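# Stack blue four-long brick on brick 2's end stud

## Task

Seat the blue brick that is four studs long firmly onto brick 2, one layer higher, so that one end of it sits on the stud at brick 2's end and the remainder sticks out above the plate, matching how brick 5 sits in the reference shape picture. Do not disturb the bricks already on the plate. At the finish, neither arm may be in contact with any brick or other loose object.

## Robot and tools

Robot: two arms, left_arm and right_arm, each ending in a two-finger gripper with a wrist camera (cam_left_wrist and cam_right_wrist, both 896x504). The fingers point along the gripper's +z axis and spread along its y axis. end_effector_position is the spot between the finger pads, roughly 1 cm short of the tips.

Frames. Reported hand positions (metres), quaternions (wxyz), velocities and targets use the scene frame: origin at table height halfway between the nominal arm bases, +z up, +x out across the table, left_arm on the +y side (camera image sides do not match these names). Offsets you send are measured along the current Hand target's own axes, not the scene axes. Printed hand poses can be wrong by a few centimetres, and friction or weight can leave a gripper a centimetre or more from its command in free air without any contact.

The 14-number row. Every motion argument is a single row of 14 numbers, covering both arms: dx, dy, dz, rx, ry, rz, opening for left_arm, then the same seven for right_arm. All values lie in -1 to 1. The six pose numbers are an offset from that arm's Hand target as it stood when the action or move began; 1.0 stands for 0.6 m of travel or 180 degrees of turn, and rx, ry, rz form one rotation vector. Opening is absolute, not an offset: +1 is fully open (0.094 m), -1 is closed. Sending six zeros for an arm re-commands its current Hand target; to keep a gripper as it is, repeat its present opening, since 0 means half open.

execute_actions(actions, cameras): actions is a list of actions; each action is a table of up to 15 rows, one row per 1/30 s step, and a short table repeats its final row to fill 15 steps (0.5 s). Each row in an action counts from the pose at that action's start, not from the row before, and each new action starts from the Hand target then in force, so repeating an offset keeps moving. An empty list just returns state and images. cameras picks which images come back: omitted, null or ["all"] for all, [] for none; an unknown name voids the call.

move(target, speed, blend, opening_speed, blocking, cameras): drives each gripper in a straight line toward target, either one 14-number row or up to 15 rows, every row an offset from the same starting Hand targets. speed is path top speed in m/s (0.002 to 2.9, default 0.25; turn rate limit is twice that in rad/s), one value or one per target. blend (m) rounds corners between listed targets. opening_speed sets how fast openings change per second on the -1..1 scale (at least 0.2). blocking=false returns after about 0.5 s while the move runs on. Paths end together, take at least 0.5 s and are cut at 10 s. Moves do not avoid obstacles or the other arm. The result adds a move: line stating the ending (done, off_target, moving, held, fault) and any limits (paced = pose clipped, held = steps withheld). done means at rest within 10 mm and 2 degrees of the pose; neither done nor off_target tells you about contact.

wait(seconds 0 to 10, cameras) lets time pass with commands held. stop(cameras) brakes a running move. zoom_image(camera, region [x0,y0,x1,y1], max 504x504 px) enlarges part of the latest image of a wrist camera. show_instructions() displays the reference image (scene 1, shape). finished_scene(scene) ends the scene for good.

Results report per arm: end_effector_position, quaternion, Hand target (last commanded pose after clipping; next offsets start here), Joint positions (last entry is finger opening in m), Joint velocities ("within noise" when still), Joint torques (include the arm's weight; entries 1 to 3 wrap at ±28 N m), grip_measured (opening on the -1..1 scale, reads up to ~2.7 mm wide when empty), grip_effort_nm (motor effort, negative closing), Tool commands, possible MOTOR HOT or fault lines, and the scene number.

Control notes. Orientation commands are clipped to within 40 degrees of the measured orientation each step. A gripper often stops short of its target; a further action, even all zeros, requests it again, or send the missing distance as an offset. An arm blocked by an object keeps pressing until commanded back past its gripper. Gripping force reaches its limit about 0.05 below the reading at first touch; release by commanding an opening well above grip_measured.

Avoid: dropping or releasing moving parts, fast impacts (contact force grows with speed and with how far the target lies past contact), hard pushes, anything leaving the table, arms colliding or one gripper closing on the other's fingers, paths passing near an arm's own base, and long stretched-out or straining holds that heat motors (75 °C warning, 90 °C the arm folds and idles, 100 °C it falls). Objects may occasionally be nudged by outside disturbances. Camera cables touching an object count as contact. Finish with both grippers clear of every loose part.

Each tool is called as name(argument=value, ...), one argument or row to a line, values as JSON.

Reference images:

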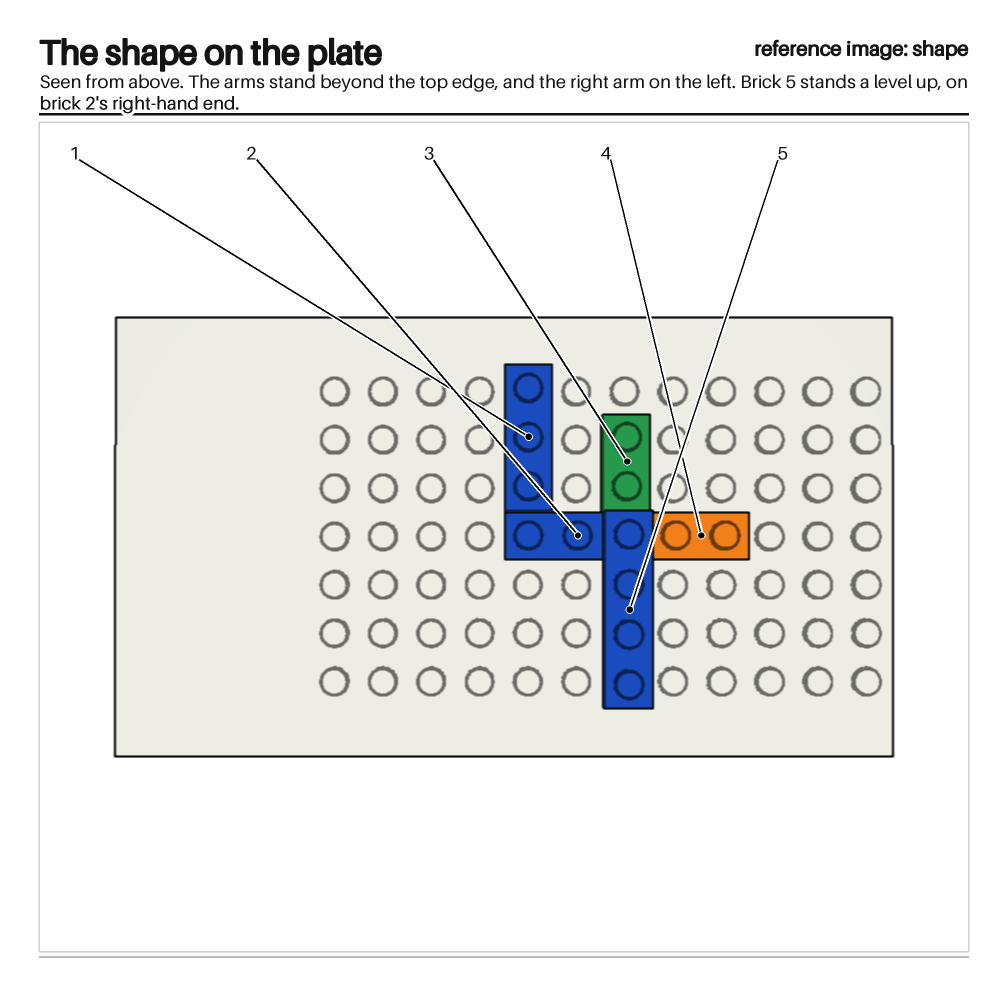

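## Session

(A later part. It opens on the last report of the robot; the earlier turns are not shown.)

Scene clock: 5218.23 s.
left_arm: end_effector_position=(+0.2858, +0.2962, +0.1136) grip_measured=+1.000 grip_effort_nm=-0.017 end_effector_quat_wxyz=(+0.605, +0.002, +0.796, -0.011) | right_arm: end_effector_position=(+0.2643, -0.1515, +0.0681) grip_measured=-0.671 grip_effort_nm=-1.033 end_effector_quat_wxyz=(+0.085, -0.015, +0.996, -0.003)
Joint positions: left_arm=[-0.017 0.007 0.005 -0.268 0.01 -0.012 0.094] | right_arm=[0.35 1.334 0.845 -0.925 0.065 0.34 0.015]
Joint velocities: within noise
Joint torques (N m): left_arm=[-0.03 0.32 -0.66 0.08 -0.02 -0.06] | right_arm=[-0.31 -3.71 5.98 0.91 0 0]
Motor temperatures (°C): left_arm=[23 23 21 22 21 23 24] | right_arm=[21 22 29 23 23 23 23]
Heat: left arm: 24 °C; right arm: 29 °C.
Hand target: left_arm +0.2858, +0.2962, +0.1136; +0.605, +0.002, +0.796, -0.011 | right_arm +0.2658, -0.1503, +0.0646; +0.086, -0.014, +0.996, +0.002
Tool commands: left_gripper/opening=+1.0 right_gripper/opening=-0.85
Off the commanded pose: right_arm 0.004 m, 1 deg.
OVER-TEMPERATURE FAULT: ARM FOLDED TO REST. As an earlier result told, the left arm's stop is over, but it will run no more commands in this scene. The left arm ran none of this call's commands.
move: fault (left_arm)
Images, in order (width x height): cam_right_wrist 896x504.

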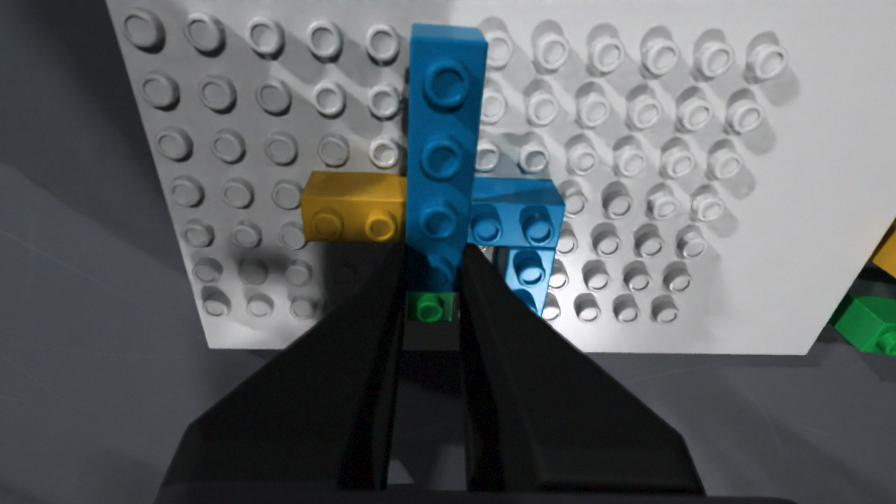

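move(
  target=[
    [0,0,0,0,0,0,1.0, 0.0008,-0.0008,-0.0001,-0.0007,0,-0.0041,-0.85],
    [0,0,0,0,0,0,1.0, 0.06987,-0.01928,0.05627,0.01411,0.04772,-0.00628,-0.85],
  ],
  speed=0.06,
  cameras=["cam_right_wrist"],
)

Scene clock: 5318.17 s.
left_arm: end_effector_position=(+0.2858, +0.2962, +0.1136) grip_measured=+1.000 grip_effort_nm=-0.012 end_effector_quat_wxyz=(+0.605, +0.002, +0.796, -0.011) | right_arm: end_effector_position=(+0.2622, -0.1521, +0.0596) grip_measured=-0.671 grip_effort_nm=-1.038 end_effector_quat_wxyz=(+0.083, -0.019, +0.996, -0.003)
Joint positions: left_arm=[-0.017 0.007 0.005 -0.268 0.01 -0.012 0.094] | right_arm=[0.349 1.338 0.814 -0.893 0.063 0.332 0.015]
Joint velocities: within noise
Joint torques (N m): left_arm=[-0.03 0.32 -0.68 0.08 -0.01 -0.06] | right_arm=[-0.38 0.12 0.06 0.53 -0.08 -0.03]
Motor temperatures (°C): left_arm=[23 23 21 22 21 23 24] | right_arm=[21 22 26 24 23 23 24]
Heat: left arm: 24 °C; right arm: 26 °C.
Hand target: left_arm +0.2858, +0.2962, +0.1136; +0.605, +0.002, +0.796, -0.011 | right_arm +0.2307, -0.1628, +0.0242; +0.011, -0.022, +0.999, -0.022
Tool commands: left_gripper/opening=+1.0 right_gripper/opening=-0.85
Off the commanded pose: right_arm 0.049 m, 8 deg.
OVER-TEMPERATURE FAULT: ARM FOLDED TO REST. As an earlier result told, the left arm's stop is over, but it will run no more commands in this scene. The left arm ran none of this call's commands.
move: fault (left_arm), off_target (right_arm)
Images, in order (width x height): cam_right_wrist 896x504.

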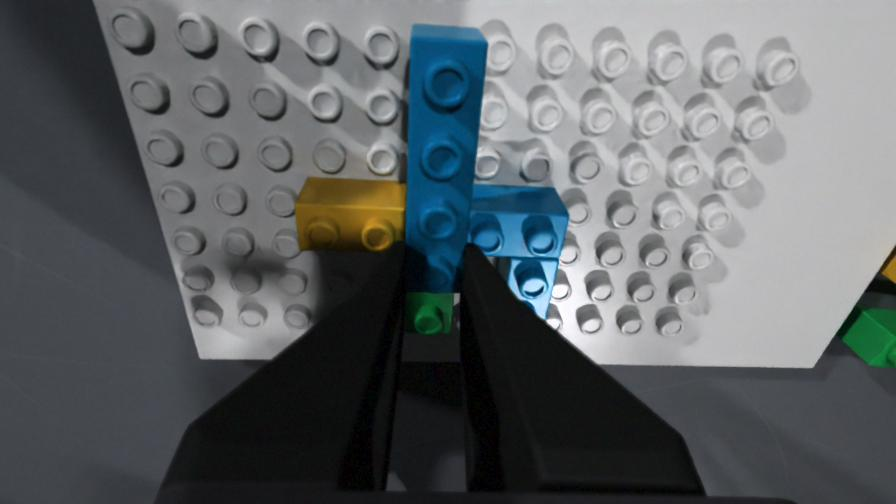

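move(
  target=[
    [0,0,0,0,0,0,1.0, -0.05993,0.01487,-0.0572,-0.01455,-0.04802,0.00213,-0.85],
    [0,0,0,0,0,0,1.0, -0.05993,0.01487,-0.0572,-0.01455,-0.04802,0.00213,-0.45],
    [0,0,0,0,0,0,1.0, -0.06203,0.01043,-0.15689,-0.01455,-0.04802,0.00213,-0.45],
  ],
  speed=0.08,
  opening_speed=0.3,
  cameras=["cam_right_wrist"],
)

Scene clock: 5354.83 s.
left_arm: end_effector_position=(+0.2858, +0.2962, +0.1136) grip_measured=+1.000 grip_effort_nm=-0.012 end_effector_quat_wxyz=(+0.605, +0.002, +0.796, -0.011) | right_arm: end_effector_position=(+0.2607, -0.1527, +0.1058) grip_measured=-0.453 grip_effort_nm=0.139 end_effector_quat_wxyz=(+0.070, -0.020, +0.997, -0.008)
Joint positions: left_arm=[-0.017 0.007 0.005 -0.268 0.01 -0.012 0.094] | right_arm=[0.349 1.321 0.992 -1.114 0.063 0.33 0.026]
Joint velocities: within noise
Joint torques (N m): left_arm=[-0.03 0.32 -0.69 0.08 -0.02 -0.06] | right_arm=[-0.53 -6.06 9.84 0.53 -0.01 -0.06]
Motor temperatures (°C): left_arm=[23 23 21 22 21 23 24] | right_arm=[21 22 26 23 23 23 24]
Heat: left arm: 24 °C; right arm: 26 °C.
Hand target: left_arm +0.2858, +0.2962, +0.1136; +0.605, +0.002, +0.796, -0.011 | right_arm +0.2653, -0.1509, +0.1186; +0.086, -0.020, +0.996, +0.002
Tool commands: left_gripper/opening=+1.0 right_gripper/opening=-0.45
Off the commanded pose: right_arm 0.014 m, 2 deg.
OVER-TEMPERATURE FAULT: ARM FOLDED TO REST. As an earlier result told, the left arm's stop is over, but it will run no more commands in this scene. The left arm ran none of this call's commands.
move: fault (left_arm), off_target (right_arm)
Images, in order (width x height): cam_right_wrist 896x504.

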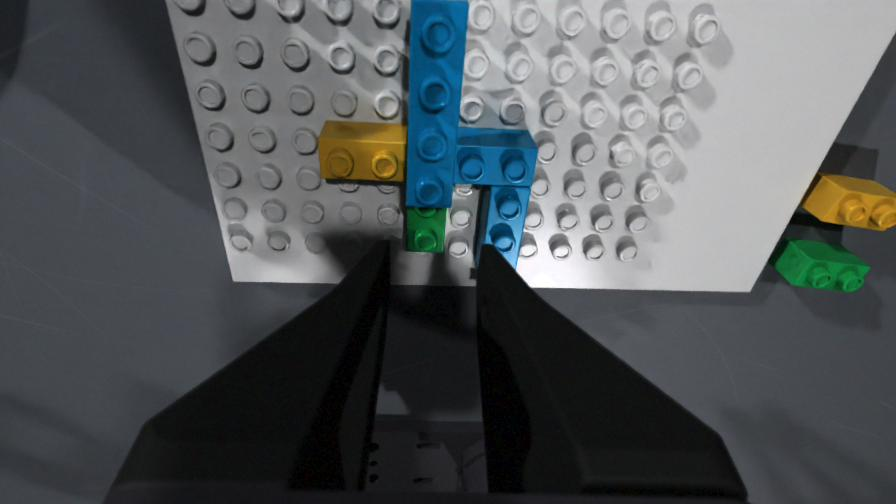

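zoom_image(
  camera="cam_right_wrist",
  region=[370, 0, 490, 120],
)

zoom_image(
  camera="cam_right_wrist",
  region=[370, 110, 490, 230],
)

zoom_image(
  camera="cam_right_wrist",
  region=[310, 110, 430, 230],
)

zoom_image(
  camera="cam_right_wrist",
  region=[440, 110, 560, 230],
)

Scaled by 4.200.

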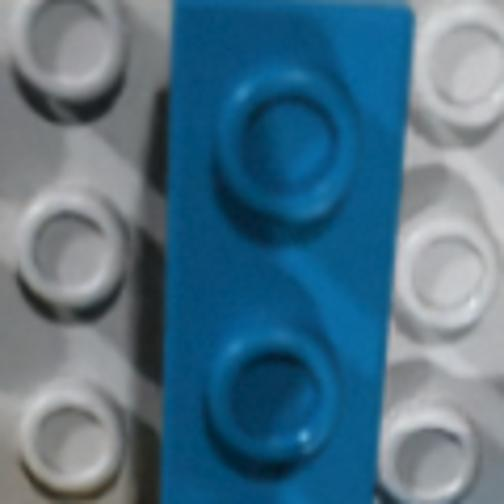

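Scaled by 4.200.

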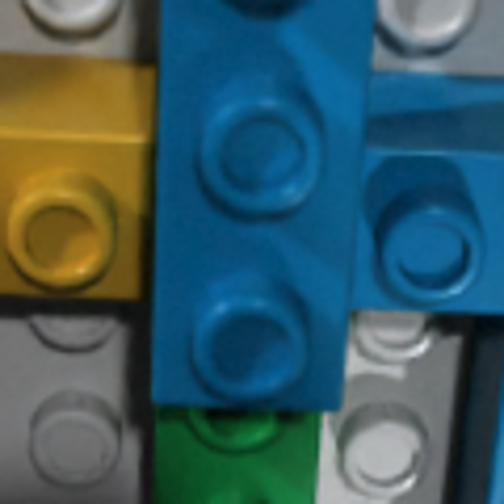

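Scaled by 4.200.

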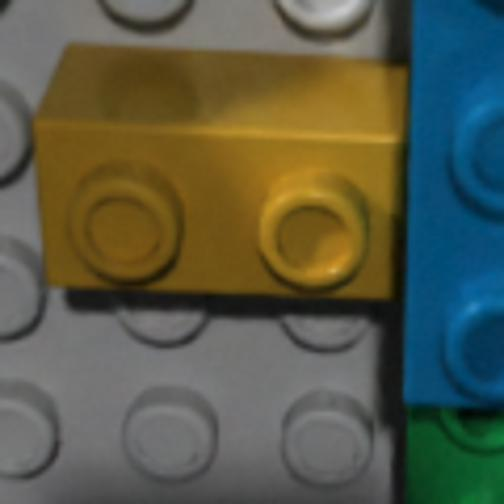

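Scaled by 4.200.

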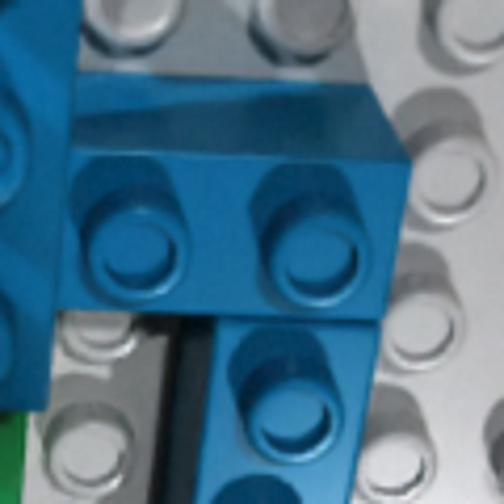

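move(
  target=[
    [0,0,0,0,0,0,1.0, 0.01668,0.0007,0.098,0,0,0,-0.45],
    [0,0,0,0,0,0,1.0, 0.01668,0.0007,0.098,0,0,0,-0.85],
  ],
  speed=0.08,
  opening_speed=0.3,
  cameras=["cam_right_wrist"],
)

Scene clock: 5398.30 s.
left_arm: end_effector_position=(+0.2858, +0.2962, +0.1136) grip_measured=+1.000 grip_effort_nm=-0.007 end_effector_quat_wxyz=(+0.605, +0.002, +0.796, -0.011) | right_arm: end_effector_position=(+0.2642, -0.1514, +0.0625) grip_measured=-0.671 grip_effort_nm=-1.033 end_effector_quat_wxyz=(+0.085, -0.020, +0.996, -0.002)
Joint positions: left_arm=[-0.017 0.007 0.005 -0.268 0.01 -0.012 0.094] | right_arm=[0.349 1.338 0.825 -0.899 0.063 0.33 0.015]
Joint velocities: within noise
Joint torques (N m): left_arm=[-0.03 0.34 -0.68 0.08 -0.02 -0.06] | right_arm=[-0.36 -3.71 5.97 0.92 0 -0.04]
Motor temperatures (°C): left_arm=[23 23 21 22 21 23 24] | right_arm=[21 23 27 23 23 23 23]
Heat: left arm: 24 °C; right arm: 27 °C.
Hand target: left_arm +0.2858, +0.2962, +0.1136; +0.605, +0.002, +0.796, -0.011 | right_arm +0.2656, -0.1504, +0.0590; +0.086, -0.020, +0.996, +0.002
Tool commands: left_gripper/opening=+1.0 right_gripper/opening=-0.85
Off the commanded pose: right_arm 0.004 m, 1 deg.
OVER-TEMPERATURE FAULT: ARM FOLDED TO REST. As an earlier result told, the left arm's stop is over, but it will run no more commands in this scene. The left arm ran none of this call's commands.
move: fault (left_arm)
Images, in order (width x height): cam_right_wrist 896x504.

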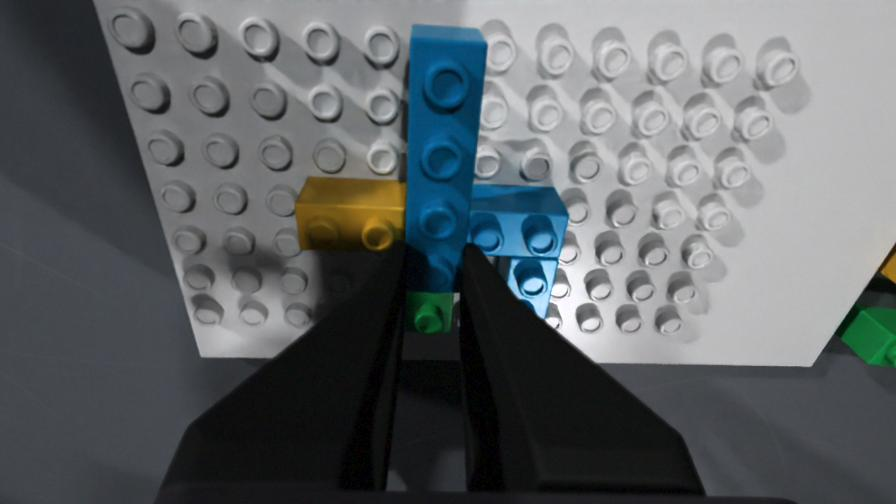

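move(
  target=[0,0,0,0,0,0,1.0, -0.0385,0.01062,-0.02709,-0.00856,-0.02756,0.00128,-0.85],
  speed=0.06,
  cameras=[],
)

move(
  target=[0,0,0,0,0,0,1.0, -0.0058,0.0016,-0.0041,-0.0013,-0.0041,0.0002,-0.85],
  speed=0.06,
  cameras=[],
)

move(
  target=[0,0,0,0,0,0,1.0, -0.0058,0.0016,-0.0041,-0.0013,-0.0041,0.0002,-0.85],
  speed=0.06,
  cameras=[],
)

move(
  target=[0,0,0,0,0,0,1.0, -0.0058,0.0016,-0.0041,-0.0013,-0.0041,0.0002,-0.85],
  speed=0.06,
  cameras=[],
)

Scene clock: 5419.07 s.
left_arm: end_effector_position=(+0.2858, +0.2962, +0.1136) grip_measured=+1.000 grip_effort_nm=-0.017 end_effector_quat_wxyz=(+0.605, +0.002, +0.796, -0.011) | right_arm: end_effector_position=(+0.2645, -0.1513, +0.0627) grip_measured=-0.672 grip_effort_nm=-1.033 end_effector_quat_wxyz=(+0.086, -0.020, +0.996, -0.002)
Joint positions: left_arm=[-0.017 0.007 0.005 -0.268 0.01 -0.012 0.094] | right_arm=[0.349 1.338 0.825 -0.898 0.063 0.33 0.015]
Joint velocities: within noise
Joint torques (N m): left_arm=[-0.03 0.34 -0.69 0.07 -0.02 -0.06] | right_arm=[-0.4 -6.2 10.21 1.07 0.02 -0.06]
Motor temperatures (°C): left_arm=[23 23 21 22 21 23 24] | right_arm=[21 23 27 24 23 23 24]
Heat: left arm: 24 °C; right arm: 27 °C.
Hand target: left_arm +0.2858, +0.2962, +0.1136; +0.605, +0.002, +0.796, -0.011 | right_arm +0.2853, -0.1432, +0.0790; +0.129, -0.019, +0.991, +0.017
Tool commands: left_gripper/opening=+1.0 right_gripper/opening=-0.85
Off the commanded pose: right_arm 0.028 m, 5 deg.
OVER-TEMPERATURE FAULT: ARM FOLDED TO REST. As an earlier result told, the left arm's stop is over, but it will run no more commands in this scene. The left arm ran none of this call's commands.
move: fault (left_arm), off_target (right_arm)
No camera images: "cameras" was empty.

Scene clock: 5419.77 s.
left_arm: end_effector_position=(+0.2858, +0.2962, +0.1136) grip_measured=+1.000 grip_effort_nm=-0.012 end_effector_quat_wxyz=(+0.605, +0.002, +0.796, -0.011) | right_arm: end_effector_position=(+0.2646, -0.1512, +0.0628) grip_measured=-0.672 grip_effort_nm=-1.038 end_effector_quat_wxyz=(+0.086, -0.020, +0.996, -0.002)
Joint positions: left_arm=[-0.017 0.007 0.005 -0.268 0.01 -0.012 0.094] | right_arm=[0.349 1.338 0.826 -0.898 0.063 0.33 0.015]
Joint velocities: within noise
Joint torques (N m): left_arm=[-0.02 0.31 -0.68 0.08 -0.02 -0.05] | right_arm=[-0.39 -6.72 10.81 1.09 0.02 -0.06]
Motor temperatures (°C): left_arm=[23 23 21 22 21 23 24] | right_arm=[21 23 27 24 23 23 24]
Heat: left arm: 24 °C; right arm: 27 °C.
Hand target: left_arm +0.2858, +0.2962, +0.1136; +0.605, +0.002, +0.796, -0.011 | right_arm +0.2880, -0.1423, +0.0823; +0.135, -0.019, +0.990, +0.019
Tool commands: left_gripper/opening=+1.0 right_gripper/opening=-0.85
Off the commanded pose: right_arm 0.032 m, 6 deg.
OVER-TEMPERATURE FAULT: ARM FOLDED TO REST. As an earlier result told, the left arm's stop is over, but it will run no more commands in this scene. The left arm ran none of this call's commands.
move: fault (left_arm), off_target (right_arm)
No camera images: "cameras" was empty.

Scene clock: 5420.47 s.
left_arm: end_effector_position=(+0.2858, +0.2962, +0.1136) grip_measured=+1.000 grip_effort_nm=-0.017 end_effector_quat_wxyz=(+0.605, +0.002, +0.796, -0.011) | right_arm: end_effector_position=(+0.2647, -0.1512, +0.0634) grip_measured=-0.672 grip_effort_nm=-1.028 end_effector_quat_wxyz=(+0.087, -0.020, +0.996, -0.001)
Joint positions: left_arm=[-0.017 0.007 0.005 -0.268 0.01 -0.012 0.094] | right_arm=[0.349 1.335 0.826 -0.898 0.063 0.33 0.015]
Joint velocities: within noise
Joint torques (N m): left_arm=[-0.03 0.34 -0.68 0.08 -0.02 -0.06] | right_arm=[-0.4 -6.93 11.44 1.11 0.03 -0.05]
Motor temperatures (°C): left_arm=[23 23 21 22 21 23 24] | right_arm=[21 23 27 24 23 23 24]
Heat: left arm: 24 °C; right arm: 27 °C.
Hand target: left_arm +0.2858, +0.2962, +0.1136; +0.605, +0.002, +0.796, -0.011 | right_arm +0.2906, -0.1413, +0.0856; +0.142, -0.019, +0.990, +0.021
Tool commands: left_gripper/opening=+1.0 right_gripper/opening=-0.85
Off the commanded pose: right_arm 0.035 m, 7 deg.
OVER-TEMPERATURE FAULT: ARM FOLDED TO REST. As an earlier result told, the left arm's stop is over, but it will run no more commands in this scene. The left arm ran none of this call's commands.
move: fault (left_arm), off_target (right_arm)
No camera images: "cameras" was empty.

Scene clock: 5421.30 s.
left_arm: end_effector_position=(+0.2858, +0.2962, +0.1136) grip_measured=+1.000 grip_effort_nm=-0.012 end_effector_quat_wxyz=(+0.605, +0.002, +0.796, -0.011) | right_arm: end_effector_position=(+0.2781, -0.1458, +0.0743) grip_measured=-0.672 grip_effort_nm=-1.033 end_effector_quat_wxyz=(+0.116, -0.019, +0.993, +0.009)
Joint positions: left_arm=[-0.017 0.007 0.005 -0.268 0.01 -0.012 0.094] | right_arm=[0.349 1.324 0.85 -0.872 0.063 0.329 0.015]
Joint velocities: within noise
Joint torques (N m): left_arm=[-0.02 0.31 -0.66 0.08 -0.02 -0.05] | right_arm=[-0.4 -5.76 9.99 1.03 0.03 -0.05]
Motor temperatures (°C): left_arm=[23 23 21 22 21 23 24] | right_arm=[21 23 27 24 23 23 24]
Heat: left arm: 24 °C; right arm: 27 °C.
Hand target: left_arm +0.2858, +0.2962, +0.1136; +0.605, +0.002, +0.796, -0.011 | right_arm +0.2932, -0.1403, +0.0891; +0.148, -0.019, +0.989, +0.024
Tool commands: left_gripper/opening=+1.0 right_gripper/opening=-0.85
Off the commanded pose: right_arm 0.022 m, 4 deg.
OVER-TEMPERATURE FAULT: ARM FOLDED TO REST. As an earlier result told, the left arm's stop is over, but it will run no more commands in this scene. The left arm ran none of this call's commands.
move: fault (left_arm), off_target (right_arm)
No camera images: "cameras" was empty.

move(
  target=[
    [0,0,0,0,0,0,1.0, 0.0539,-0.01608,0.01615,0.01313,0.04001,-0.00167,-0.85],
    [0,0,0,0,0,0,1.0, 0.05953,-0.01688,0.03449,0.01313,0.04001,-0.00167,-0.85],
  ],
  speed=0.05,
  cameras=["cam_right_wrist"],
)

Scene clock: 5452.63 s.
left_arm: end_effector_position=(+0.2858, +0.2962, +0.1136) grip_measured=+1.000 grip_effort_nm=-0.012 end_effector_quat_wxyz=(+0.605, +0.002, +0.796, -0.011) | right_arm: end_effector_position=(+0.2678, -0.1499, +0.0669) grip_measured=-0.672 grip_effort_nm=-1.038 end_effector_quat_wxyz=(+0.093, -0.020, +0.995, +0.001)
Joint positions: left_arm=[-0.017 0.007 0.005 -0.268 0.01 -0.012 0.094] | right_arm=[0.349 1.333 0.836 -0.899 0.063 0.329 0.015]
Joint velocities: within noise
Joint torques (N m): left_arm=[-0.05 0.34 -0.66 0.08 -0.02 -0.06] | right_arm=[-0.27 -3.19 4.93 0.95 0.02 -0.02]
Motor temperatures (°C): left_arm=[23 23 21 22 21 23 24] | right_arm=[21 23 27 24 23 23 24]
Heat: left arm: 24 °C; right arm: 27 °C.
Hand target: left_arm +0.2858, +0.2962, +0.1136; +0.605, +0.002, +0.796, -0.011 | right_arm +0.2655, -0.1504, +0.0583; +0.086, -0.020, +0.996, +0.002
Tool commands: left_gripper/opening=+1.0 right_gripper/opening=-0.85
Off the commanded pose: right_arm 0.009 m, 1 deg.
OVER-TEMPERATURE FAULT: ARM FOLDED TO REST. As an earlier result told, the left arm's stop is over, but it will run no more commands in this scene. The left arm ran none of this call's commands.
move: fault (left_arm)
Images, in order (width x height): cam_right_wrist 896x504.

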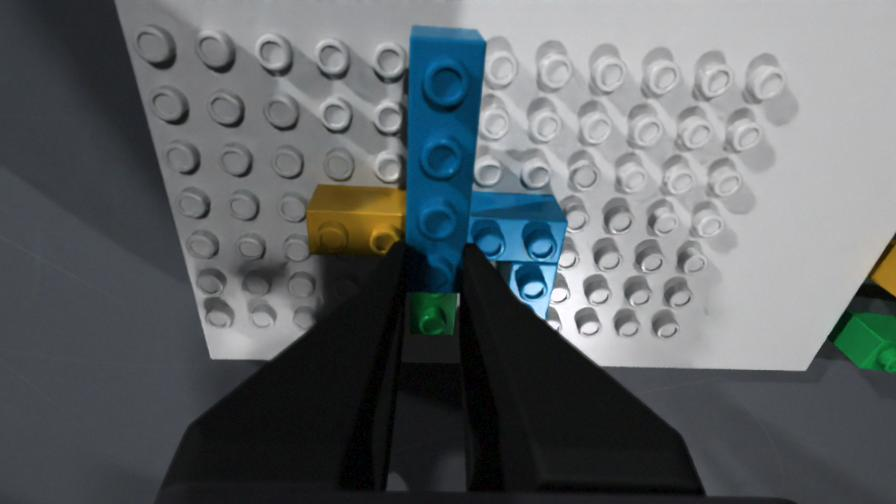

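move(
  target=[0,0,0,0,0,0,1.0, 0.00773,-0.00137,0.00034,0,0,0,-0.85],
  speed=0.03,
  cameras=["cam_right_wrist"],
)

Scene clock: 5464.10 s.
left_arm: end_effector_position=(+0.2858, +0.2962, +0.1136) grip_measured=+1.000 grip_effort_nm=-0.012 end_effector_quat_wxyz=(+0.605, +0.002, +0.796, -0.011) | right_arm: end_effector_position=(+0.2676, -0.1500, +0.0667) grip_measured=-0.672 grip_effort_nm=-1.033 end_effector_quat_wxyz=(+0.096, -0.019, +0.995, +0.002)
Joint positions: left_arm=[-0.017 0.007 0.005 -0.268 0.01 -0.012 0.094] | right_arm=[0.349 1.326 0.83 -0.893 0.063 0.329 0.015]
Joint velocities: within noise
Joint torques (N m): left_arm=[-0.03 0.34 -0.66 0.08 -0.02 -0.05] | right_arm=[-0.01 -4.12 4.07 0.89 0.03 0.02]
Motor temperatures (°C): left_arm=[23 23 21 22 21 23 24] | right_arm=[21 22 26 24 23 23 24]
Heat: left arm: 24 °C; right arm: 26 °C.
Hand target: left_arm +0.2858, +0.2962, +0.1136; +0.605, +0.002, +0.796, -0.011 | right_arm +0.2610, -0.1514, +0.0574; +0.086, -0.020, +0.996, +0.002
Tool commands: left_gripper/opening=+1.0 right_gripper/opening=-0.85
Off the commanded pose: right_arm 0.012 m, 1 deg.
OVER-TEMPERATURE FAULT: ARM FOLDED TO REST. As an earlier result told, the left arm's stop is over, but it will run no more commands in this scene. The left arm ran none of this call's commands.
move: fault (left_arm), off_target (right_arm)
Images, in order (width x height): cam_right_wrist 896x504.

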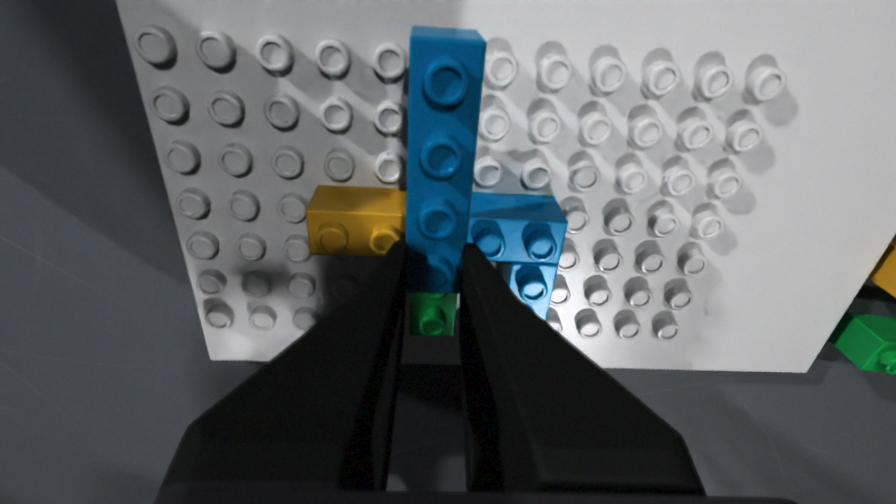

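move(
  target=[0,0,0,0,0,0,1.0, -0.01513,0.0004,-0.04403,0,0,0,-0.85],
  speed=0.06,
  cameras=[],
)

move(
  target=[0,0,0,0,0,0,1.0, 0.00515,0.00112,0.03376,0,0,0,-0.85],
  speed=0.05,
  cameras=["cam_right_wrist"],
)

Scene clock: 5480.37 s.
left_arm: end_effector_position=(+0.2858, +0.2962, +0.1136) grip_measured=+1.000 grip_effort_nm=-0.012 end_effector_quat_wxyz=(+0.605, +0.002, +0.796, -0.011) | right_arm: end_effector_position=(+0.2592, -0.1532, +0.0747) grip_measured=-0.672 grip_effort_nm=-1.028 end_effector_quat_wxyz=(+0.075, -0.020, +0.997, -0.006)
Joint positions: left_arm=[-0.017 0.007 0.005 -0.268 0.01 -0.012 0.094] | right_arm=[0.349 1.325 0.869 -0.978 0.063 0.329 0.015]
Joint velocities: within noise
Joint torques (N m): left_arm=[-0.03 0.31 -0.69 0.08 -0.02 -0.06] | right_arm=[-0.47 -4.86 9.8 0.57 0.01 -0.04]
Motor temperatures (°C): left_arm=[23 23 21 22 21 23 24] | right_arm=[21 22 26 24 23 23 24]
Heat: left arm: 24 °C; right arm: 26 °C.
Hand target: left_arm +0.2858, +0.2962, +0.1136; +0.605, +0.002, +0.796, -0.011 | right_arm +0.2655, -0.1510, +0.0850; +0.086, -0.020, +0.996, +0.002
Tool commands: left_gripper/opening=+1.0 right_gripper/opening=-0.85
Off the commanded pose: right_arm 0.012 m, 2 deg.
OVER-TEMPERATURE FAULT: ARM FOLDED TO REST. As an earlier result told, the left arm's stop is over, but it will run no more commands in this scene. The left arm ran none of this call's commands.
move: fault (left_arm), off_target (right_arm)
No camera images: "cameras" was empty.

Scene clock: 5481.43 s.
left_arm: end_effector_position=(+0.2858, +0.2962, +0.1136) grip_measured=+1.000 grip_effort_nm=-0.012 end_effector_quat_wxyz=(+0.605, +0.002, +0.796, -0.011) | right_arm: end_effector_position=(+0.2643, -0.1513, +0.0680) grip_measured=-0.672 grip_effort_nm=-1.028 end_effector_quat_wxyz=(+0.084, -0.020, +0.996, -0.002)
Joint positions: left_arm=[-0.017 0.007 0.005 -0.268 0.01 -0.012 0.094] | right_arm=[0.349 1.334 0.845 -0.925 0.063 0.329 0.015]
Joint velocities: within noise
Joint torques (N m): left_arm=[-0.03 0.34 -0.66 0.08 -0.02 -0.05] | right_arm=[-0.28 -3.73 5.98 0.94 0.01 -0.02]
Motor temperatures (°C): left_arm=[23 23 21 22 21 23 24] | right_arm=[21 22 26 24 23 23 24]
Heat: left arm: 24 °C; right arm: 26 °C.
Hand target: left_arm +0.2858, +0.2962, +0.1136; +0.605, +0.002, +0.796, -0.011 | right_arm +0.2659, -0.1503, +0.0646; +0.086, -0.020, +0.996, +0.002
Tool commands: left_gripper/opening=+1.0 right_gripper/opening=-0.85
Off the commanded pose: right_arm 0.004 m, 0 deg.
OVER-TEMPERATURE FAULT: ARM FOLDED TO REST. As an earlier result told, the left arm's stop is over, but it will run no more commands in this scene. The left arm ran none of this call's commands.
move: fault (left_arm)
Images, in order (width x height): cam_right_wrist 896x504.

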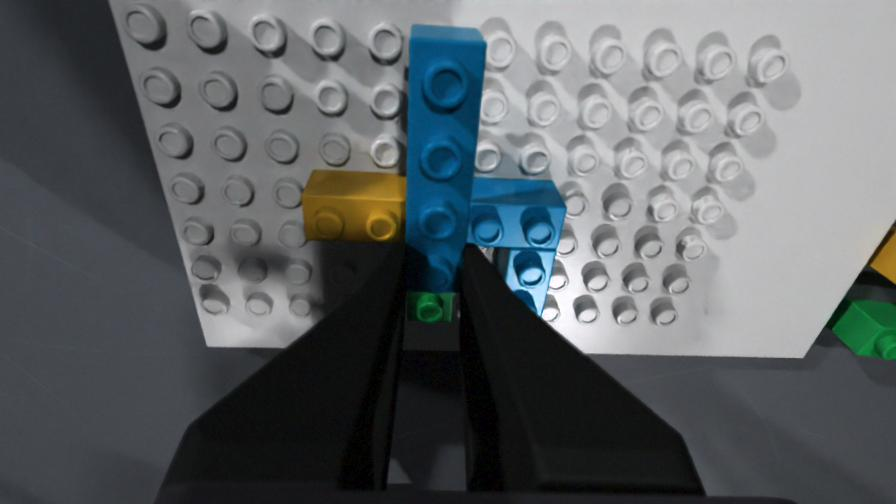

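move(
  target=[0,0,0,0,0,0,1.0, 0.00177,0.0,0.01017,0,0,0,-0.85],
  speed=0.03,
  cameras=[],
)

move(
  target=[0,0,0,0,0,0,1.0, 0.0074,-0.0019,0.0052,0.0014,0.0047,-0.0002,-0.85],
  speed=0.03,
  cameras=["cam_right_wrist"],
)

Scene clock: 5490.30 s.
left_arm: end_effector_position=(+0.2858, +0.2962, +0.1136) grip_measured=+1.000 grip_effort_nm=-0.017 end_effector_quat_wxyz=(+0.605, +0.002, +0.796, -0.011) | right_arm: end_effector_position=(+0.2643, -0.1513, +0.0633) grip_measured=-0.672 grip_effort_nm=-1.028 end_effector_quat_wxyz=(+0.085, -0.020, +0.996, -0.002)
Joint positions: left_arm=[-0.017 0.007 0.005 -0.268 0.01 -0.012 0.094] | right_arm=[0.349 1.338 0.829 -0.903 0.063 0.329 0.015]
Joint velocities: within noise
Joint torques (N m): left_arm=[-0.03 0.29 -0.66 0.07 -0.02 -0.05] | right_arm=[-0.28 -3.49 5.63 0.97 0.02 -0.01]
Motor temperatures (°C): left_arm=[23 23 21 22 21 23 24] | right_arm=[21 22 26 24 23 23 24]
Heat: left arm: 24 °C; right arm: 26 °C.
Hand target: left_arm +0.2858, +0.2962, +0.1136; +0.605, +0.002, +0.796, -0.011 | right_arm +0.2660, -0.1503, +0.0584; +0.086, -0.020, +0.996, +0.002
Tool commands: left_gripper/opening=+1.0 right_gripper/opening=-0.85
Off the commanded pose: right_arm 0.005 m, 0 deg.
OVER-TEMPERATURE FAULT: ARM FOLDED TO REST. As an earlier result told, the left arm's stop is over, but it will run no more commands in this scene. The left arm ran none of this call's commands.
move: fault (left_arm)
No camera images: "cameras" was empty.

Scene clock: 5491.00 s.
left_arm: end_effector_position=(+0.2858, +0.2962, +0.1136) grip_measured=+1.000 grip_effort_nm=-0.017 end_effector_quat_wxyz=(+0.605, +0.002, +0.796, -0.011) | right_arm: end_effector_position=(+0.2640, -0.1513, +0.0624) grip_measured=-0.672 grip_effort_nm=-1.033 end_effector_quat_wxyz=(+0.085, -0.020, +0.996, -0.002)
Joint positions: left_arm=[-0.017 0.007 0.005 -0.268 0.01 -0.012 0.094] | right_arm=[0.349 1.338 0.825 -0.899 0.063 0.329 0.015]
Joint velocities: within noise
Joint torques (N m): left_arm=[-0.02 0.34 -0.68 0.08 -0.02 -0.06] | right_arm=[-0.24 -3.25 5 0.93 0.01 -0.01]
Motor temperatures (°C): left_arm=[23 23 21 22 21 23 24] | right_arm=[21 22 26 24 23 23 24]
Heat: left arm: 24 °C; right arm: 26 °C.
Hand target: left_arm +0.2858, +0.2962, +0.1136; +0.605, +0.002, +0.796, -0.011 | right_arm +0.2621, -0.1516, +0.0545; +0.079, -0.020, +0.997, -0.001
Tool commands: left_gripper/opening=+1.0 right_gripper/opening=-0.85
Off the commanded pose: right_arm 0.008 m, 1 deg.
OVER-TEMPERATURE FAULT: ARM FOLDED TO REST. As an earlier result told, the left arm's stop is over, but it will run no more commands in this scene. The left arm ran none of this call's commands.
move: fault (left_arm)
Images, in order (width x height): cam_right_wrist 896x504.

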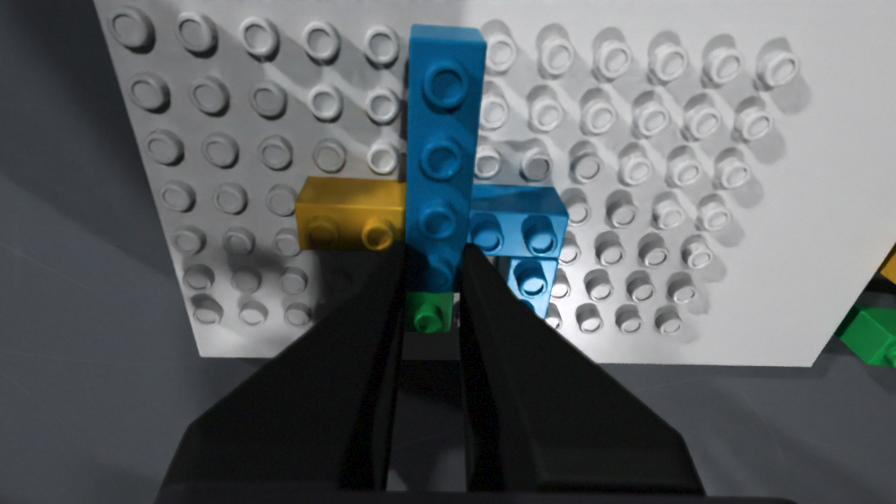

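move(
  target=[0,0,0,0,0,0,1.0, -0.04534,0.01174,-0.03424,-0.01074,-0.03228,0.0015,-0.85],
  speed=0.06,
  cameras=[],
)

move(
  target=[0,0,0,0,0,0,1.0, -0.0058,0.0016,-0.0041,-0.0013,-0.0041,0.0002,-0.85],
  speed=0.06,
  cameras=[],
)

move(
  target=[0,0,0,0,0,0,1.0, -0.0058,0.0016,-0.0041,-0.0013,-0.0041,0.0002,-0.85],
  speed=0.06,
  cameras=[],
)

Scene clock: 5520.73 s.
left_arm: end_effector_position=(+0.2858, +0.2962, +0.1136) grip_measured=+1.000 grip_effort_nm=-0.012 end_effector_quat_wxyz=(+0.605, +0.002, +0.796, -0.011) | right_arm: end_effector_position=(+0.2643, -0.1512, +0.0625) grip_measured=-0.672 grip_effort_nm=-1.028 end_effector_quat_wxyz=(+0.085, -0.020, +0.996, -0.002)
Joint positions: left_arm=[-0.017 0.007 0.005 -0.268 0.01 -0.012 0.094] | right_arm=[0.349 1.338 0.825 -0.899 0.063 0.329 0.015]
Joint velocities: within noise
Joint torques (N m): left_arm=[-0.05 0.31 -0.68 0.08 -0.02 -0.05] | right_arm=[-0.55 -6.23 10.21 1.08 0.01 -0.05]
Motor temperatures (°C): left_arm=[23 23 21 22 21 23 24] | right_arm=[21 22 26 25 23 23 25]
Heat: left arm: 24 °C; right arm: 26 °C.
Hand target: left_arm +0.2858, +0.2962, +0.1136; +0.605, +0.002, +0.796, -0.011 | right_arm +0.2854, -0.1435, +0.0790; +0.129, -0.019, +0.991, +0.017
Tool commands: left_gripper/opening=+1.0 right_gripper/opening=-0.85
Off the commanded pose: right_arm 0.028 m, 5 deg.
OVER-TEMPERATURE FAULT: ARM FOLDED TO REST. As an earlier result told, the left arm's stop is over, but it will run no more commands in this scene. The left arm ran none of this call's commands.
move: fault (left_arm), off_target (right_arm)
No camera images: "cameras" was empty.

Scene clock: 5521.43 s.
left_arm: end_effector_position=(+0.2858, +0.2962, +0.1136) grip_measured=+1.000 grip_effort_nm=-0.012 end_effector_quat_wxyz=(+0.605, +0.002, +0.796, -0.011) | right_arm: end_effector_position=(+0.2644, -0.1512, +0.0627) grip_measured=-0.672 grip_effort_nm=-1.028 end_effector_quat_wxyz=(+0.086, -0.020, +0.996, -0.002)
Joint positions: left_arm=[-0.017 0.007 0.005 -0.268 0.01 -0.012 0.094] | right_arm=[0.349 1.338 0.825 -0.899 0.063 0.329 0.015]
Joint velocities: within noise
Joint torques (N m): left_arm=[-0.02 0.34 -0.65 0.08 -0.02 -0.05] | right_arm=[-0.55 -6.64 10.85 1.1 0.02 -0.05]
Motor temperatures (°C): left_arm=[23 23 21 22 21 23 24] | right_arm=[21 22 26 25 23 23 25]
Heat: left arm: 24 °C; right arm: 26 °C.
Hand target: left_arm +0.2858, +0.2962, +0.1136; +0.605, +0.002, +0.796, -0.011 | right_arm +0.2881, -0.1426, +0.0822; +0.135, -0.019, +0.991, +0.019
Tool commands: left_gripper/opening=+1.0 right_gripper/opening=-0.85
Off the commanded pose: right_arm 0.032 m, 6 deg.
OVER-TEMPERATURE FAULT: ARM FOLDED TO REST. As an earlier result told, the left arm's stop is over, but it will run no more commands in this scene. The left arm ran none of this call's commands.
move: fault (left_arm), off_target (right_arm)
No camera images: "cameras" was empty.

Scene clock: 5522.13 s.
left_arm: end_effector_position=(+0.2858, +0.2962, +0.1136) grip_measured=+1.000 grip_effort_nm=-0.012 end_effector_quat_wxyz=(+0.605, +0.002, +0.796, -0.011) | right_arm: end_effector_position=(+0.2645, -0.1512, +0.0633) grip_measured=-0.672 grip_effort_nm=-1.028 end_effector_quat_wxyz=(+0.087, -0.020, +0.996, -0.001)
Joint positions: left_arm=[-0.017 0.007 0.005 -0.268 0.01 -0.012 0.094] | right_arm=[0.349 1.335 0.825 -0.899 0.063 0.328 0.015]
Joint velocities: within noise
Joint torques (N m): left_arm=[-0.03 0.32 -0.68 0.08 -0.02 -0.06] | right_arm=[-0.57 -6.93 11.49 1.11 0.02 -0.05]
Motor temperatures (°C): left_arm=[23 23 21 22 21 23 24] | right_arm=[21 22 26 25 23 23 25]
Heat: left arm: 24 °C; right arm: 26 °C.
Hand target: left_arm +0.2858, +0.2962, +0.1136; +0.605, +0.002, +0.796, -0.011 | right_arm +0.2907, -0.1416, +0.0856; +0.141, -0.019, +0.990, +0.022
Tool commands: left_gripper/opening=+1.0 right_gripper/opening=-0.85
Off the commanded pose: right_arm 0.036 m, 7 deg.
OVER-TEMPERATURE FAULT: ARM FOLDED TO REST. As an earlier result told, the left arm's stop is over, but it will run no more commands in this scene. The left arm ran none of this call's commands.
move: fault (left_arm), off_target (right_arm)
No camera images: "cameras" was empty.

move(
  target=[0,0,0,0,0,0,1.0, 0.12588,-0.0348,0.06877,0.02611,0.0836,-0.00393,-0.85],
  speed=0.08,
  cameras=["cam_right_wrist"],
)

Scene clock: 5544.33 s.
left_arm: end_effector_position=(+0.2858, +0.2962, +0.1136) grip_measured=+1.000 grip_effort_nm=-0.012 end_effector_quat_wxyz=(+0.605, +0.002, +0.796, -0.011) | right_arm: end_effector_position=(+0.2623, -0.1520, +0.0599) grip_measured=-0.672 grip_effort_nm=-1.028 end_effector_quat_wxyz=(+0.086, -0.020, +0.996, -0.002)
Joint positions: left_arm=[-0.017 0.007 0.005 -0.268 0.01 -0.012 0.094] | right_arm=[0.349 1.332 0.81 -0.889 0.063 0.328 0.015]
Joint velocities: within noise
Joint torques (N m): left_arm=[-0.03 0.32 -0.66 0.08 -0.02 -0.06] | right_arm=[-0.28 0.7 0.5 0.51 -0.06 0.01]
Motor temperatures (°C): left_arm=[23 23 21 22 21 23 24] | right_arm=[21 23 29 25 23 23 25]
Heat: left arm: 24 °C; right arm: 29 °C.
Hand target: left_arm +0.2858, +0.2962, +0.1136; +0.605, +0.002, +0.796, -0.011 | right_arm +0.2308, -0.1627, +0.0241; +0.011, -0.021, +0.999, -0.022
Tool commands: left_gripper/opening=+1.0 right_gripper/opening=-0.85
Off the commanded pose: right_arm 0.049 m, 9 deg.
OVER-TEMPERATURE FAULT: ARM FOLDED TO REST. As an earlier result told, the left arm's stop is over, but it will run no more commands in this scene. The left arm ran none of this call's commands.
move: fault (left_arm), off_target (right_arm)
Images, in order (width x height): cam_right_wrist 896x504.

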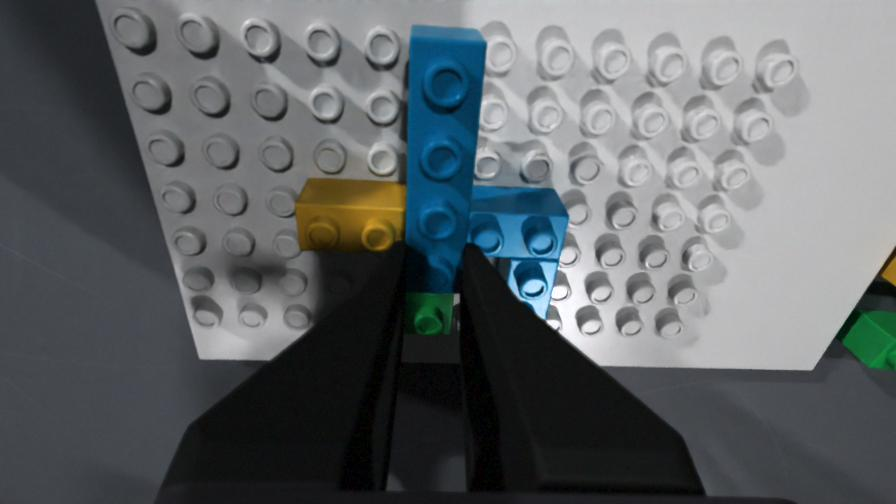

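move(
  target=[
    [0,0,0,0,0,0,1.0, -0.05993,0.01487,-0.0572,-0.01455,-0.04802,0.00213,-0.85],
    [0,0,0,0,0,0,1.0, -0.05993,0.01487,-0.0572,-0.01455,-0.04802,0.00213,-0.45],
    [0,0,0,0,0,0,1.0, -0.06203,0.01043,-0.15689,-0.01455,-0.04802,0.00213,-0.45],
  ],
  speed=0.08,
  opening_speed=0.3,
  cameras=["cam_right_wrist"],
)

Scene clock: 5555.77 s.
left_arm: end_effector_position=(+0.2858, +0.2962, +0.1136) grip_measured=+1.000 grip_effort_nm=-0.022 end_effector_quat_wxyz=(+0.605, +0.002, +0.796, -0.011) | right_arm: end_effector_position=(+0.2607, -0.1526, +0.1056) grip_measured=-0.453 grip_effort_nm=0.139 end_effector_quat_wxyz=(+0.070, -0.021, +0.997, -0.008)
Joint positions: left_arm=[-0.017 0.007 0.005 -0.268 0.01 -0.012 0.094] | right_arm=[0.349 1.322 0.992 -1.114 0.063 0.328 0.026]
Joint velocities: within noise
Joint torques (N m): left_arm=[-0.05 0.32 -0.66 0.08 -0.02 -0.05] | right_arm=[-0.43 -6.08 9.85 0.54 0 -0.03]
Motor temperatures (°C): left_arm=[23 23 21 22 21 23 24] | right_arm=[21 23 27 24 23 23 24]
Heat: left arm: 24 °C; right arm: 27 °C.
Hand target: left_arm +0.2858, +0.2962, +0.1136; +0.605, +0.002, +0.796, -0.011 | right_arm +0.2654, -0.1507, +0.1185; +0.086, -0.020, +0.996, +0.002
Tool commands: left_gripper/opening=+1.0 right_gripper/opening=-0.45
Off the commanded pose: right_arm 0.014 m, 2 deg.
OVER-TEMPERATURE FAULT: ARM FOLDED TO REST. As an earlier result told, the left arm's stop is over, but it will run no more commands in this scene. The left arm ran none of this call's commands.
move: fault (left_arm), off_target (right_arm)
Images, in order (width x height): cam_right_wrist 896x504.

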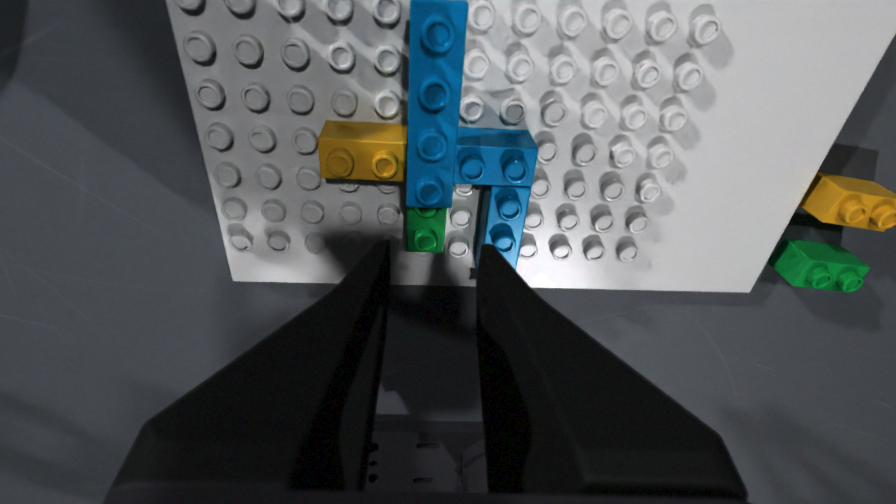

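move(
  target=[
    [0,0,0,0,0,0,1.0, 0.0166,0.0006,0.0977,0,0,0,-0.45],
    [0,0,0,0,0,0,1.0, 0.0166,0.0006,0.0977,0,0,0,-0.85],
    [0,0,0,0,0,0,1.0, -0.0450,0.0176,0.0544,-0.0137,-0.0441,0.002,-0.85],
    [0,0,0,0,0,0,1.0, -0.16317,-0.02217,0.02583,0,0,0,-0.85],
  ],
  speed=[0.1,0.1,0.06,0.12],
  opening_speed=0.4,
  cameras=["cam_right_wrist"],
)

Scene clock: 5611.87 s.
left_arm: end_effector_position=(+0.2858, +0.2962, +0.1136) grip_measured=+1.000 grip_effort_nm=-0.002 end_effector_quat_wxyz=(+0.605, +0.002, +0.796, -0.011) | right_arm: end_effector_position=(+0.3594, -0.1619, +0.1143) grip_measured=-0.672 grip_effort_nm=-1.033 end_effector_quat_wxyz=(+0.083, -0.018, +0.996, -0.004)
Joint positions: left_arm=[-0.017 0.007 0.005 -0.268 0.01 -0.012 0.094] | right_arm=[0.202 1.645 1.315 -1.081 0.041 0.188 0.015]
Joint velocities: within noise
Joint torques (N m): left_arm=[-0.02 0.34 -0.66 0.08 -0.02 -0.04] | right_arm=[-0.29 -6.35 10.15 0.61 -0.05 -0.07]
Motor temperatures (°C): left_arm=[23 23 21 22 21 23 24] | right_arm=[21 23 28 24 23 23 23]
Heat: left arm: 24 °C; right arm: 28 °C.
Hand target: left_arm +0.2858, +0.2962, +0.1136; +0.605, +0.002, +0.796, -0.011 | right_arm +0.3650, -0.1600, +0.1201; +0.086, -0.020, +0.996, +0.002
Tool commands: left_gripper/opening=+1.0 right_gripper/opening=-0.85
Off the commanded pose: right_arm 0.008 m, 1 deg.
OVER-TEMPERATURE FAULT: ARM FOLDED TO REST. As an earlier result told, the left arm's stop is over, but it will run no more commands in this scene. The left arm ran none of this call's commands.
move: fault (left_arm)
Images, in order (width x height): cam_right_wrist 896x504.

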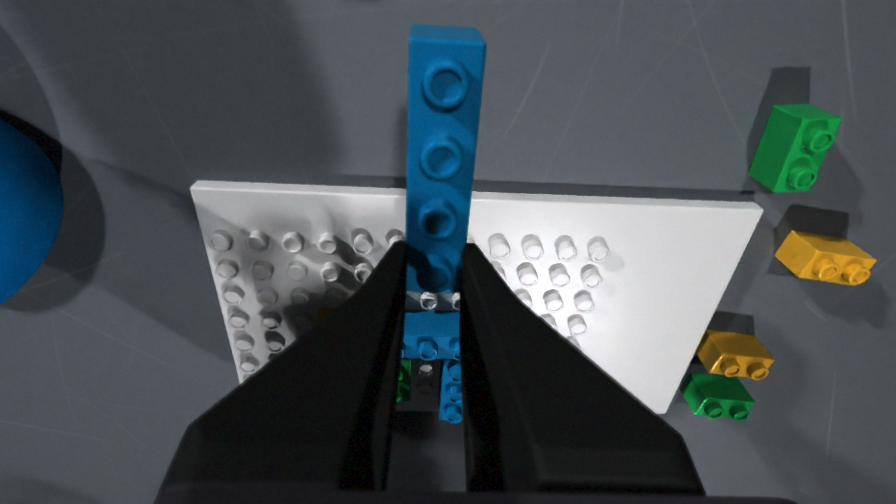

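move(
  target=[0,0,0,0,0,0,1.0, 0.02431,-0.0001,0.13962,0,0,0,-0.85],
  speed=0.08,
  cameras=["cam_right_wrist"],
)

Scene clock: 5628.87 s.
left_arm: end_effector_position=(+0.2858, +0.2962, +0.1136) grip_measured=+1.000 grip_effort_nm=-0.012 end_effector_quat_wxyz=(+0.605, +0.002, +0.796, -0.011) | right_arm: end_effector_position=(+0.3633, -0.1610, +0.0396) grip_measured=-0.672 grip_effort_nm=-1.028 end_effector_quat_wxyz=(+0.085, -0.018, +0.996, -0.003)
Joint positions: left_arm=[-0.017 0.007 0.005 -0.268 0.01 -0.012 0.094] | right_arm=[0.202 1.723 1.097 -0.78 0.041 0.188 0.015]
Joint velocities: within noise
Joint torques (N m): left_arm=[-0.03 0.32 -0.66 0.08 -0.03 -0.05] | right_arm=[-0.29 -6.87 5.83 0.94 -0.04 -0.06]
Motor temperatures (°C): left_arm=[23 23 21 22 21 23 24] | right_arm=[21 23 27 24 23 23 24]
Heat: left arm: 24 °C; right arm: 27 °C.
Hand target: left_arm +0.2858, +0.2962, +0.1136; +0.605, +0.002, +0.796, -0.011 | right_arm +0.3649, -0.1601, +0.0351; +0.086, -0.020, +0.996, +0.002
Tool commands: left_gripper/opening=+1.0 right_gripper/opening=-0.85
Off the commanded pose: right_arm 0.005 m, 1 deg.
OVER-TEMPERATURE FAULT: ARM FOLDED TO REST. As an earlier result told, the left arm's stop is over, but it will run no more commands in this scene. The left arm ran none of this call's commands.
move: fault (left_arm)
Images, in order (width x height): cam_right_wrist 896x504.

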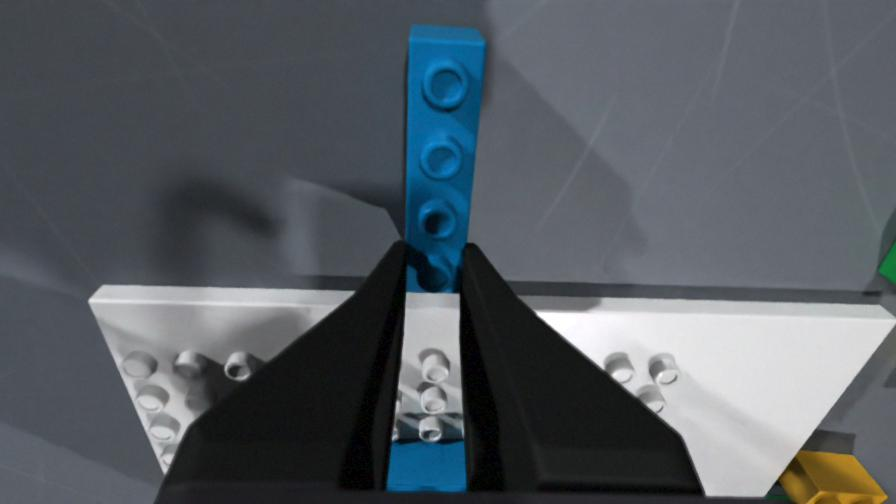

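move(
  target=[0,0,0,0,0,0,1.0, 0.00086,0.0,0.0049,0,0,0,-0.85],
  speed=0.03,
  cameras=[],
)

Scene clock: 5636.63 s.
left_arm: end_effector_position=(+0.2858, +0.2962, +0.1136) grip_measured=+1.000 grip_effort_nm=-0.017 end_effector_quat_wxyz=(+0.605, +0.002, +0.796, -0.011) | right_arm: end_effector_position=(+0.3647, -0.1607, +0.0387) grip_measured=-0.672 grip_effort_nm=-1.028 end_effector_quat_wxyz=(+0.089, -0.018, +0.996, -0.002)
Joint positions: left_arm=[-0.017 0.007 0.005 -0.268 0.01 -0.012 0.094] | right_arm=[0.202 1.723 1.092 -0.766 0.041 0.188 0.015]
Joint velocities: within noise
Joint torques (N m): left_arm=[-0.03 0.32 -0.68 0.08 -0.02 -0.06] | right_arm=[-0.29 -6.49 5.67 0.95 -0.05 -0.06]
Motor temperatures (°C): left_arm=[23 23 21 22 21 23 24] | right_arm=[21 23 27 24 23 23 24]
Heat: left arm: 24 °C; right arm: 27 °C.
Hand target: left_arm +0.2858, +0.2962, +0.1136; +0.605, +0.002, +0.796, -0.011 | right_arm +0.3650, -0.1600, +0.0322; +0.086, -0.020, +0.996, +0.002
Tool commands: left_gripper/opening=+1.0 right_gripper/opening=-0.85
Off the commanded pose: right_arm 0.007 m, 1 deg.
OVER-TEMPERATURE FAULT: ARM FOLDED TO REST. As an earlier result told, the left arm's stop is over, but it will run no more commands in this scene. The left arm ran none of this call's commands.
move: fault (left_arm)
No camera images: "cameras" was empty.


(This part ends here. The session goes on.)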